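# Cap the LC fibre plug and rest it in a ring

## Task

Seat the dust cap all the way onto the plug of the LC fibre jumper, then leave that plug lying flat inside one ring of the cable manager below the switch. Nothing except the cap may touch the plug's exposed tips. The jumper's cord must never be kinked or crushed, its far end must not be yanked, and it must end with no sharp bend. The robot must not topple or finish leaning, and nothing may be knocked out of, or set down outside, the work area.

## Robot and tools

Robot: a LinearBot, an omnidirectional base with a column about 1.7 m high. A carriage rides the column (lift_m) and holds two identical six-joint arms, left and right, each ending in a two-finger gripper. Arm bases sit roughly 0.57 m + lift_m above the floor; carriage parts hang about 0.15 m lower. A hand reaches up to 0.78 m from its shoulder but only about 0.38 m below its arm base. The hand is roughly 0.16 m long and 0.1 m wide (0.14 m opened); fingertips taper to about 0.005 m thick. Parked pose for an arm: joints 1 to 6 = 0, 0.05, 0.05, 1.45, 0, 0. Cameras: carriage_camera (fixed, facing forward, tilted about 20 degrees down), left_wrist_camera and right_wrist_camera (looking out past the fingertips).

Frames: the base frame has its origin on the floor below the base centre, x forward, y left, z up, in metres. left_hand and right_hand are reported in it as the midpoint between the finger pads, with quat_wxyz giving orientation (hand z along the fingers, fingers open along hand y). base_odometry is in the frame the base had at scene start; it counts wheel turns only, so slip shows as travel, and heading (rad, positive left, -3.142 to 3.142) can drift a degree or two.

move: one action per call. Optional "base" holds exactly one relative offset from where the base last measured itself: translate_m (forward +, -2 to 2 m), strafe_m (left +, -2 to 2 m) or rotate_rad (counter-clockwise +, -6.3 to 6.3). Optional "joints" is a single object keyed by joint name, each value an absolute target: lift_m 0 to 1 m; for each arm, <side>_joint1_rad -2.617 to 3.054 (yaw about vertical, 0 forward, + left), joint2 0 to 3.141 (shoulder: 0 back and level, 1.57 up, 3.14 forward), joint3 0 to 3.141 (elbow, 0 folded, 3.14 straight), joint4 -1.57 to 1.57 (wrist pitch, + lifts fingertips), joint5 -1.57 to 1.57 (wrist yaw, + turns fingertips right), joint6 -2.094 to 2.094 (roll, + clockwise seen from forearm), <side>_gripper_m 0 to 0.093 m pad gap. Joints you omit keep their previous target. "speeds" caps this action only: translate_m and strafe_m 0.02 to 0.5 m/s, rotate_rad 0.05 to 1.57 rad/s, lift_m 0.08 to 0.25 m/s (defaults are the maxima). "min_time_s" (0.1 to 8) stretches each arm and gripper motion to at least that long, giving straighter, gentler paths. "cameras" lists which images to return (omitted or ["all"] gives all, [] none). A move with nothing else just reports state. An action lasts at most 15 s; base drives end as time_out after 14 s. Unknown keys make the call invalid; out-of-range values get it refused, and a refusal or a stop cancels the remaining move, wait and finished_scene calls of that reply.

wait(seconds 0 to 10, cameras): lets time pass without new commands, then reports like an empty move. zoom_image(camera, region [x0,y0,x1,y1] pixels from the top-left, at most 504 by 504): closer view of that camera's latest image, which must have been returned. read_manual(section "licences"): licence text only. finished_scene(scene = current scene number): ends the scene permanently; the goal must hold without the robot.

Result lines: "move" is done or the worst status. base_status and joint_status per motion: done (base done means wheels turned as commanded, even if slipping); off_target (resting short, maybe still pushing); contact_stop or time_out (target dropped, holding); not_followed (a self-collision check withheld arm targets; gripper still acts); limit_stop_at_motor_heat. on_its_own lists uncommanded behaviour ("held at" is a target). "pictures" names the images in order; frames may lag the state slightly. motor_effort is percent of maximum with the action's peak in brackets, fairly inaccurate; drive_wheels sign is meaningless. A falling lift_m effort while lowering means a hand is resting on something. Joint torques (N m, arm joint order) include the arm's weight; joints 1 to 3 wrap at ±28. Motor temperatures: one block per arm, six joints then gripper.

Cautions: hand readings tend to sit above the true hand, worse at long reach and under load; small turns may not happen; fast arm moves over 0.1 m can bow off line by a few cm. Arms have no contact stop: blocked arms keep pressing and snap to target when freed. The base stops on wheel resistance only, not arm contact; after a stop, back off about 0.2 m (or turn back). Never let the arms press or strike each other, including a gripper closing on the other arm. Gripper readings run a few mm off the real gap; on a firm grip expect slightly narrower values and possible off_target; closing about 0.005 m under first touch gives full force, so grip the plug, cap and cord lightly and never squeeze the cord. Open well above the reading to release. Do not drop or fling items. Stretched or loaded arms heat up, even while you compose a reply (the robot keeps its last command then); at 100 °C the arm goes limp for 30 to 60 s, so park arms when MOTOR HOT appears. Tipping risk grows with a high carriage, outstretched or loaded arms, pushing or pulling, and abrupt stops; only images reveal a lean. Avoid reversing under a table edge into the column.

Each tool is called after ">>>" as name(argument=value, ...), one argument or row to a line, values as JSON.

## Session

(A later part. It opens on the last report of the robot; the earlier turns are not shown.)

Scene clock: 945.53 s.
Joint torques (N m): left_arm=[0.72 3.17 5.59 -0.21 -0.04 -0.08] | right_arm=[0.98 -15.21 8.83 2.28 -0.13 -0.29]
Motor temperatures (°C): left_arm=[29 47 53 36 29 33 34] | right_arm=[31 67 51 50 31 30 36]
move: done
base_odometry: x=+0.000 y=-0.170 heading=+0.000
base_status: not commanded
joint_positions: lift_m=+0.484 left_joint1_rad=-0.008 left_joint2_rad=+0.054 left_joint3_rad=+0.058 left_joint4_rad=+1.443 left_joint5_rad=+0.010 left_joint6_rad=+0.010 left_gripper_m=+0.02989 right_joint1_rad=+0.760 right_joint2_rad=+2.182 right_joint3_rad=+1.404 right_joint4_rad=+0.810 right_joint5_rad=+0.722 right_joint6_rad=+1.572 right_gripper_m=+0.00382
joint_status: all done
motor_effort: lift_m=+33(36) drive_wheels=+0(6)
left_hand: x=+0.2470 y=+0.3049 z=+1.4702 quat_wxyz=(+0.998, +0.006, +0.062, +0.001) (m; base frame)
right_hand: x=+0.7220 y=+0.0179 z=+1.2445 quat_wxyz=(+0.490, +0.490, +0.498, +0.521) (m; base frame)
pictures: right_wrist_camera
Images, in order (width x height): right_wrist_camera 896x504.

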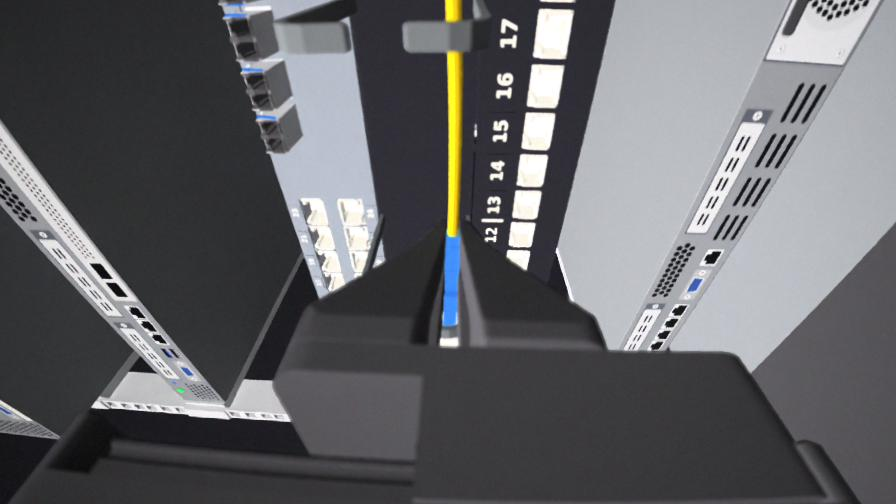

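>>> move(
  joints={"lift_m": 0.481},
  speeds={"lift_m": 0.08},
  cameras=[],
)

>>> move(
  joints={"lift_m": 0.479},
  speeds={"lift_m": 0.08},
  cameras=["right_wrist_camera"],
)

>>> zoom_image(
  camera="right_wrist_camera",
  region=[380, 200, 520, 360],
)

Scene clock: 953.43 s.
Joint torques (N m): left_arm=[0.7 3.14 5.57 -0.21 -0.04 -0.09] | right_arm=[0.98 -15.17 8.81 2.29 -0.12 -0.3]
Motor temperatures (°C): left_arm=[29 47 53 36 29 33 34] | right_arm=[31 65 52 50 31 30 36]
move: done
base_odometry: x=+0.000 y=-0.170 heading=+0.000
base_status: not commanded
joint_positions: lift_m=+0.481 left_joint1_rad=-0.008 left_joint2_rad=+0.054 left_joint3_rad=+0.058 left_joint4_rad=+1.443 left_joint5_rad=+0.010 left_joint6_rad=+0.010 left_gripper_m=+0.02989 right_joint1_rad=+0.760 right_joint2_rad=+2.182 right_joint3_rad=+1.404 right_joint4_rad=+0.809 right_joint5_rad=+0.722 right_joint6_rad=+1.572 right_gripper_m=+0.00382
joint_status: all done
motor_effort: lift_m=+34(35) drive_wheels=-2(3)
left_hand: x=+0.2469 y=+0.3049 z=+1.4677 quat_wxyz=(+0.998, +0.006, +0.062, +0.001) (m; base frame)
right_hand: x=+0.7219 y=+0.0181 z=+1.2423 quat_wxyz=(+0.490, +0.490, +0.498, +0.521) (m; base frame)
pictures: none
No camera images: "cameras" was empty.

Scene clock: 953.80 s.
Joint torques (N m): left_arm=[0.7 3.15 5.59 -0.21 -0.04 -0.08] | right_arm=[0.92 -15.13 8.8 2.26 -0.13 -0.3]
Motor temperatures (°C): left_arm=[29 47 53 36 29 33 34] | right_arm=[31 65 52 50 31 30 36]
move: done
base_odometry: x=+0.000 y=-0.170 heading=+0.000
base_status: not commanded
joint_positions: lift_m=+0.479 left_joint1_rad=-0.008 left_joint2_rad=+0.054 left_joint3_rad=+0.058 left_joint4_rad=+1.443 left_joint5_rad=+0.010 left_joint6_rad=+0.010 left_gripper_m=+0.02989 right_joint1_rad=+0.760 right_joint2_rad=+2.181 right_joint3_rad=+1.404 right_joint4_rad=+0.811 right_joint5_rad=+0.722 right_joint6_rad=+1.572 right_gripper_m=+0.00382
joint_status: all done
motor_effort: lift_m=+33(34) drive_wheels=-1(2)
left_hand: x=+0.2469 y=+0.3049 z=+1.4658 quat_wxyz=(+0.998, +0.006, +0.062, +0.001) (m; base frame)
right_hand: x=+0.7218 y=+0.0180 z=+1.2411 quat_wxyz=(+0.491, +0.490, +0.497, +0.522) (m; base frame)
pictures: right_wrist_camera
Images, in order (width x height): right_wrist_camera 896x504.

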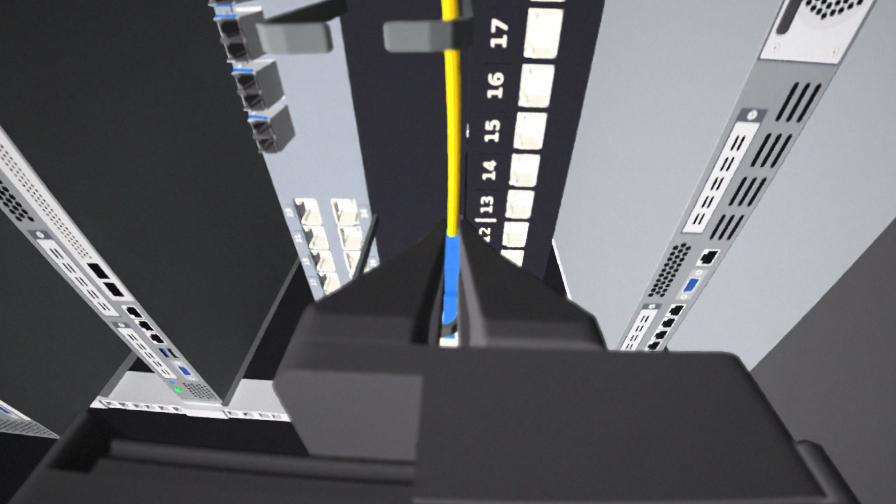

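Scaled by 3.150 from the camera's 896x504 image, which has a finer 1280x720 frame.

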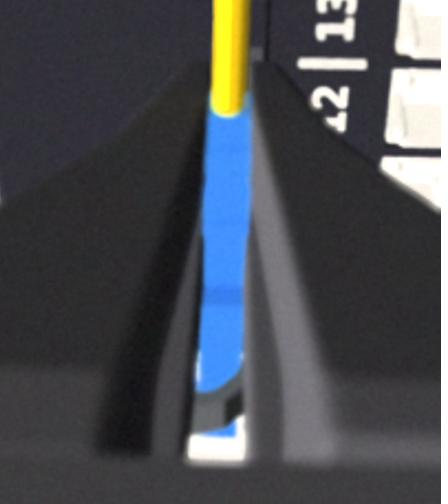

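>>> move(
  joints={"lift_m": 0.4778},
  speeds={"lift_m": 0.08},
  cameras=[],
)

>>> move(
  joints={"right_gripper_m": 0.008},
  min_time_s=2,
  cameras=["right_wrist_camera"],
)

>>> zoom_image(
  camera="right_wrist_camera",
  region=[380, 200, 520, 360],
)

Scene clock: 958.47 s.
Joint torques (N m): left_arm=[0.7 3.23 5.6 -0.22 -0.04 -0.08] | right_arm=[0.94 -15.05 8.81 2.23 -0.14 -0.3]
Motor temperatures (°C): left_arm=[29 47 53 36 29 33 34] | right_arm=[31 65 52 50 31 30 36]
move: done
base_odometry: x=+0.000 y=-0.170 heading=+0.000
base_status: not commanded
joint_positions: lift_m=+0.478 left_joint1_rad=-0.008 left_joint2_rad=+0.053 left_joint3_rad=+0.057 left_joint4_rad=+1.443 left_joint5_rad=+0.010 left_joint6_rad=+0.010 left_gripper_m=+0.02989 right_joint1_rad=+0.760 right_joint2_rad=+2.181 right_joint3_rad=+1.404 right_joint4_rad=+0.814 right_joint5_rad=+0.722 right_joint6_rad=+1.572 right_gripper_m=+0.00382
joint_status: all done
motor_effort: lift_m=+33(35) drive_wheels=-2(3)
left_hand: x=+0.2468 y=+0.3049 z=+1.4644 quat_wxyz=(+0.998, +0.006, +0.062, +0.001) (m; base frame)
right_hand: x=+0.7218 y=+0.0180 z=+1.2407 quat_wxyz=(+0.491, +0.490, +0.496, +0.523) (m; base frame)
pictures: none
No camera images: "cameras" was empty.

Scene clock: 960.77 s.
Joint torques (N m): left_arm=[0.75 3.21 5.63 -0.22 -0.04 -0.09] | right_arm=[0.95 -15.06 8.81 2.23 -0.14 -0.3]
Motor temperatures (°C): left_arm=[29 47 53 36 29 33 34] | right_arm=[31 65 52 50 31 30 36]
move: done
base_odometry: x=+0.000 y=-0.170 heading=+0.000
base_status: not commanded
joint_positions: lift_m=+0.478 left_joint1_rad=-0.008 left_joint2_rad=+0.053 left_joint3_rad=+0.057 left_joint4_rad=+1.443 left_joint5_rad=+0.010 left_joint6_rad=+0.010 left_gripper_m=+0.02989 right_joint1_rad=+0.760 right_joint2_rad=+2.181 right_joint3_rad=+1.404 right_joint4_rad=+0.814 right_joint5_rad=+0.722 right_joint6_rad=+1.572 right_gripper_m=+0.00789
joint_status: all done
motor_effort: lift_m=+33(33) drive_wheels=+2(6)
left_hand: x=+0.2468 y=+0.3049 z=+1.4644 quat_wxyz=(+0.998, +0.006, +0.062, +0.001) (m; base frame)
right_hand: x=+0.7218 y=+0.0180 z=+1.2407 quat_wxyz=(+0.491, +0.490, +0.496, +0.523) (m; base frame)
pictures: right_wrist_camera
Images, in order (width x height): right_wrist_camera 896x504.

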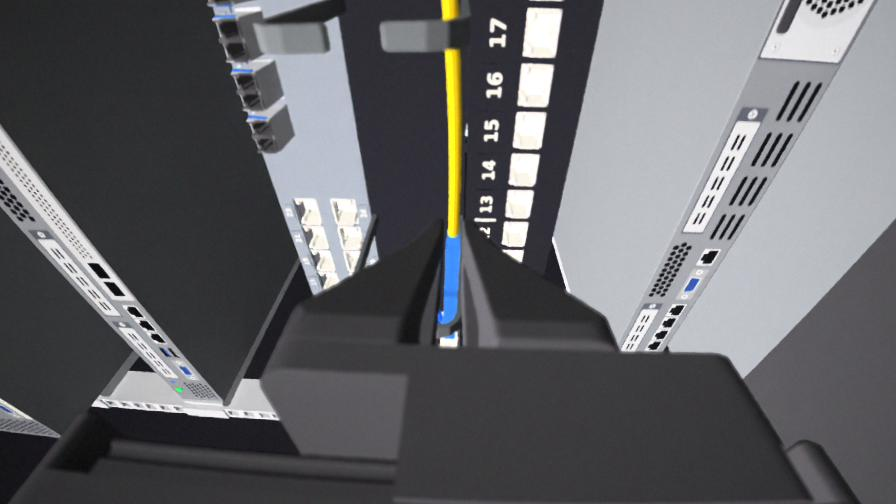

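Scaled by 3.150 from the camera's 896x504 image, which has a finer 1280x720 frame.

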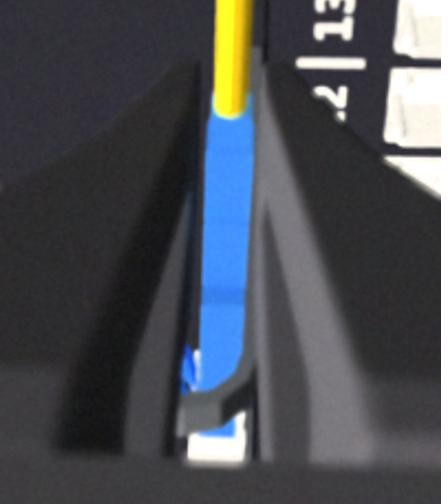

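>>> move(
  joints={"right_gripper_m": 0.026},
  min_time_s=2,
  cameras=["right_wrist_camera"],
)

>>> zoom_image(
  camera="right_wrist_camera",
  region=[380, 200, 520, 360],
)

Scene clock: 967.47 s.
Joint torques (N m): left_arm=[0.72 3.23 5.67 -0.22 -0.04 -0.08] | right_arm=[0.53 -15.08 8.8 2.23 -0.11 -0.3]
Motor temperatures (°C): left_arm=[29 47 53 36 29 33 34] | right_arm=[31 65 52 50 31 30 36]
move: done
base_odometry: x=+0.000 y=-0.170 heading=+0.000
base_status: not commanded
joint_positions: lift_m=+0.478 left_joint1_rad=-0.008 left_joint2_rad=+0.053 left_joint3_rad=+0.057 left_joint4_rad=+1.443 left_joint5_rad=+0.010 left_joint6_rad=+0.010 left_gripper_m=+0.02989 right_joint1_rad=+0.764 right_joint2_rad=+2.181 right_joint3_rad=+1.404 right_joint4_rad=+0.814 right_joint5_rad=+0.720 right_joint6_rad=+1.572 right_gripper_m=+0.02587
joint_status: all done
motor_effort: lift_m=+33(33) drive_wheels=+0(5)
left_hand: x=+0.2468 y=+0.3049 z=+1.4644 quat_wxyz=(+0.998, +0.006, +0.062, +0.001) (m; base frame)
right_hand: x=+0.7205 y=+0.0203 z=+1.2408 quat_wxyz=(+0.489, +0.488, +0.497, +0.525) (m; base frame)
pictures: right_wrist_camera
Images, in order (width x height): right_wrist_camera 896x504.

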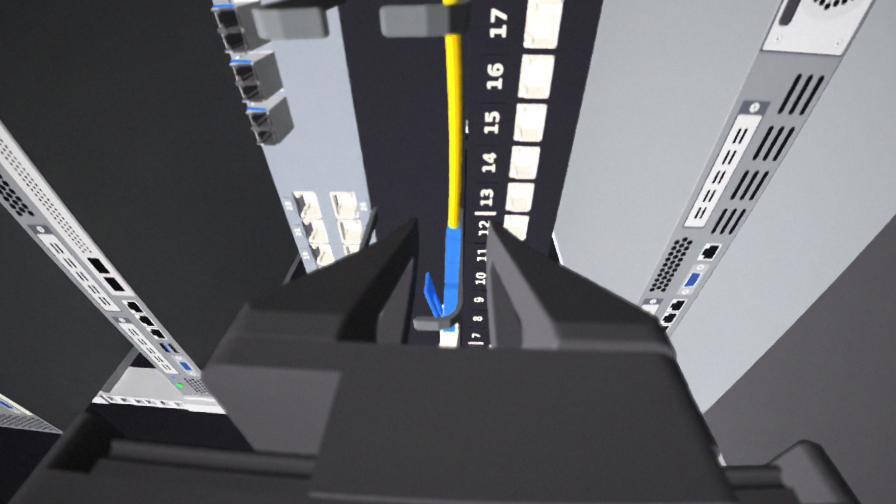

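Scaled by 3.150 from the camera's 896x504 image, which has a finer 1280x720 frame.

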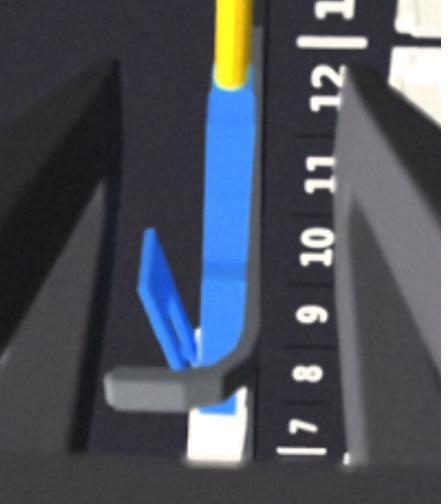

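>>> move(
  base={"translate_m": -0.12},
  speeds={"translate_m": 0.08},
  cameras=["right_wrist_camera", "carriage_camera"],
)

>>> zoom_image(
  camera="right_wrist_camera",
  region=[340, 120, 540, 280],
)

Scene clock: 976.60 s.
Joint torques (N m): left_arm=[0.7 3.22 5.67 -0.26 -0.04 -0.08] | right_arm=[0.17 -15.05 8.8 2.22 -0.1 -0.3]
Motor temperatures (°C): left_arm=[29 47 53 35 29 33 34] | right_arm=[31 65 52 50 31 30 35]
move: done
base_odometry: x=-0.120 y=-0.170 heading=+0.000
base_status: done
joint_positions: lift_m=+0.478 left_joint1_rad=-0.008 left_joint2_rad=+0.053 left_joint3_rad=+0.057 left_joint4_rad=+1.445 left_joint5_rad=+0.010 left_joint6_rad=+0.010 left_gripper_m=+0.02989 right_joint1_rad=+0.768 right_joint2_rad=+2.181 right_joint3_rad=+1.404 right_joint4_rad=+0.814 right_joint5_rad=+0.719 right_joint6_rad=+1.572 right_gripper_m=+0.02587
joint_status: not commanded
motor_effort: lift_m=+33(33) drive_wheels=+0(9)
left_hand: x=+0.2463 y=+0.3049 z=+1.4644 quat_wxyz=(+0.998, +0.006, +0.061, +0.001) (m; base frame)
right_hand: x=+0.7194 y=+0.0222 z=+1.2407 quat_wxyz=(+0.488, +0.487, +0.498, +0.526) (m; base frame)
pictures: carriage_camera, right_wrist_camera
Images, in order (width x height): carriage_camera 896x504, right_wrist_camera 896x504.

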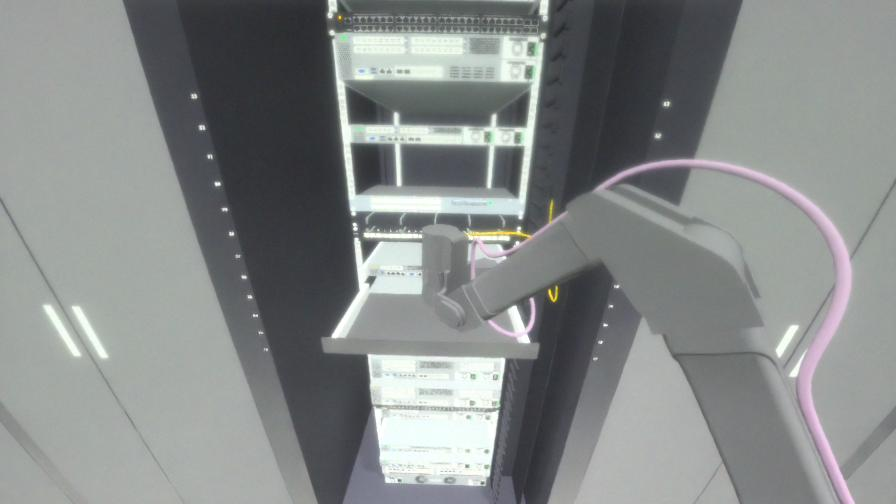

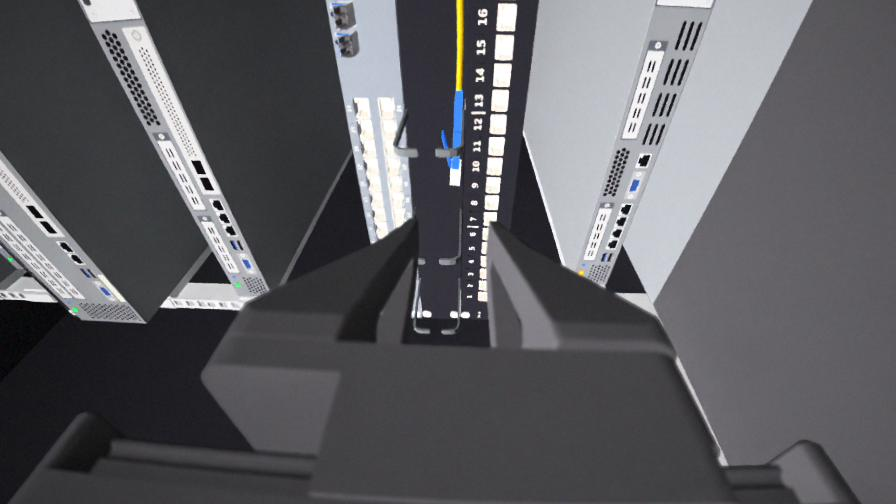

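Scaled by 2.520 from the camera's 896x504 image, which has a finer 1280x720 frame.

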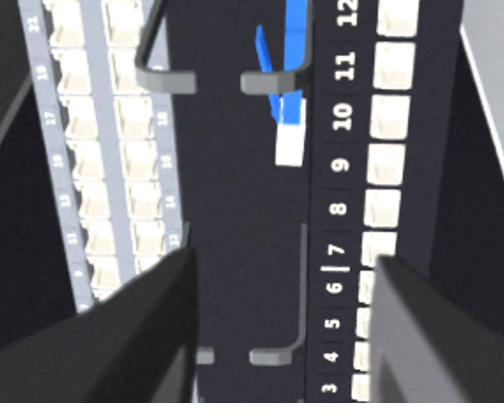

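>>> zoom_image(
  camera="right_wrist_camera",
  region=[390, 60, 530, 200],
)

Scaled by 3.600 from the camera's 896x504 image, which has a finer 1280x720 frame.

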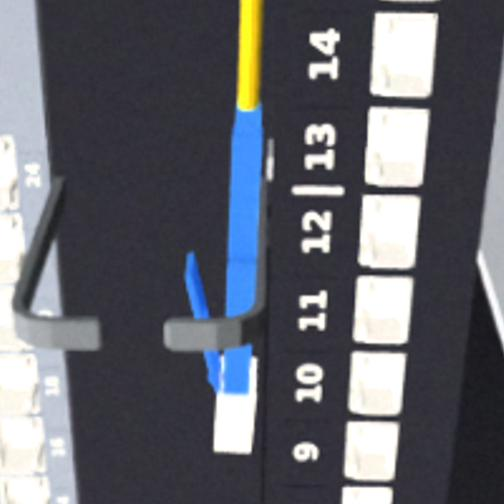

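>>> finished_scene(
  scene=2,
)

The scene is finished: the task was done.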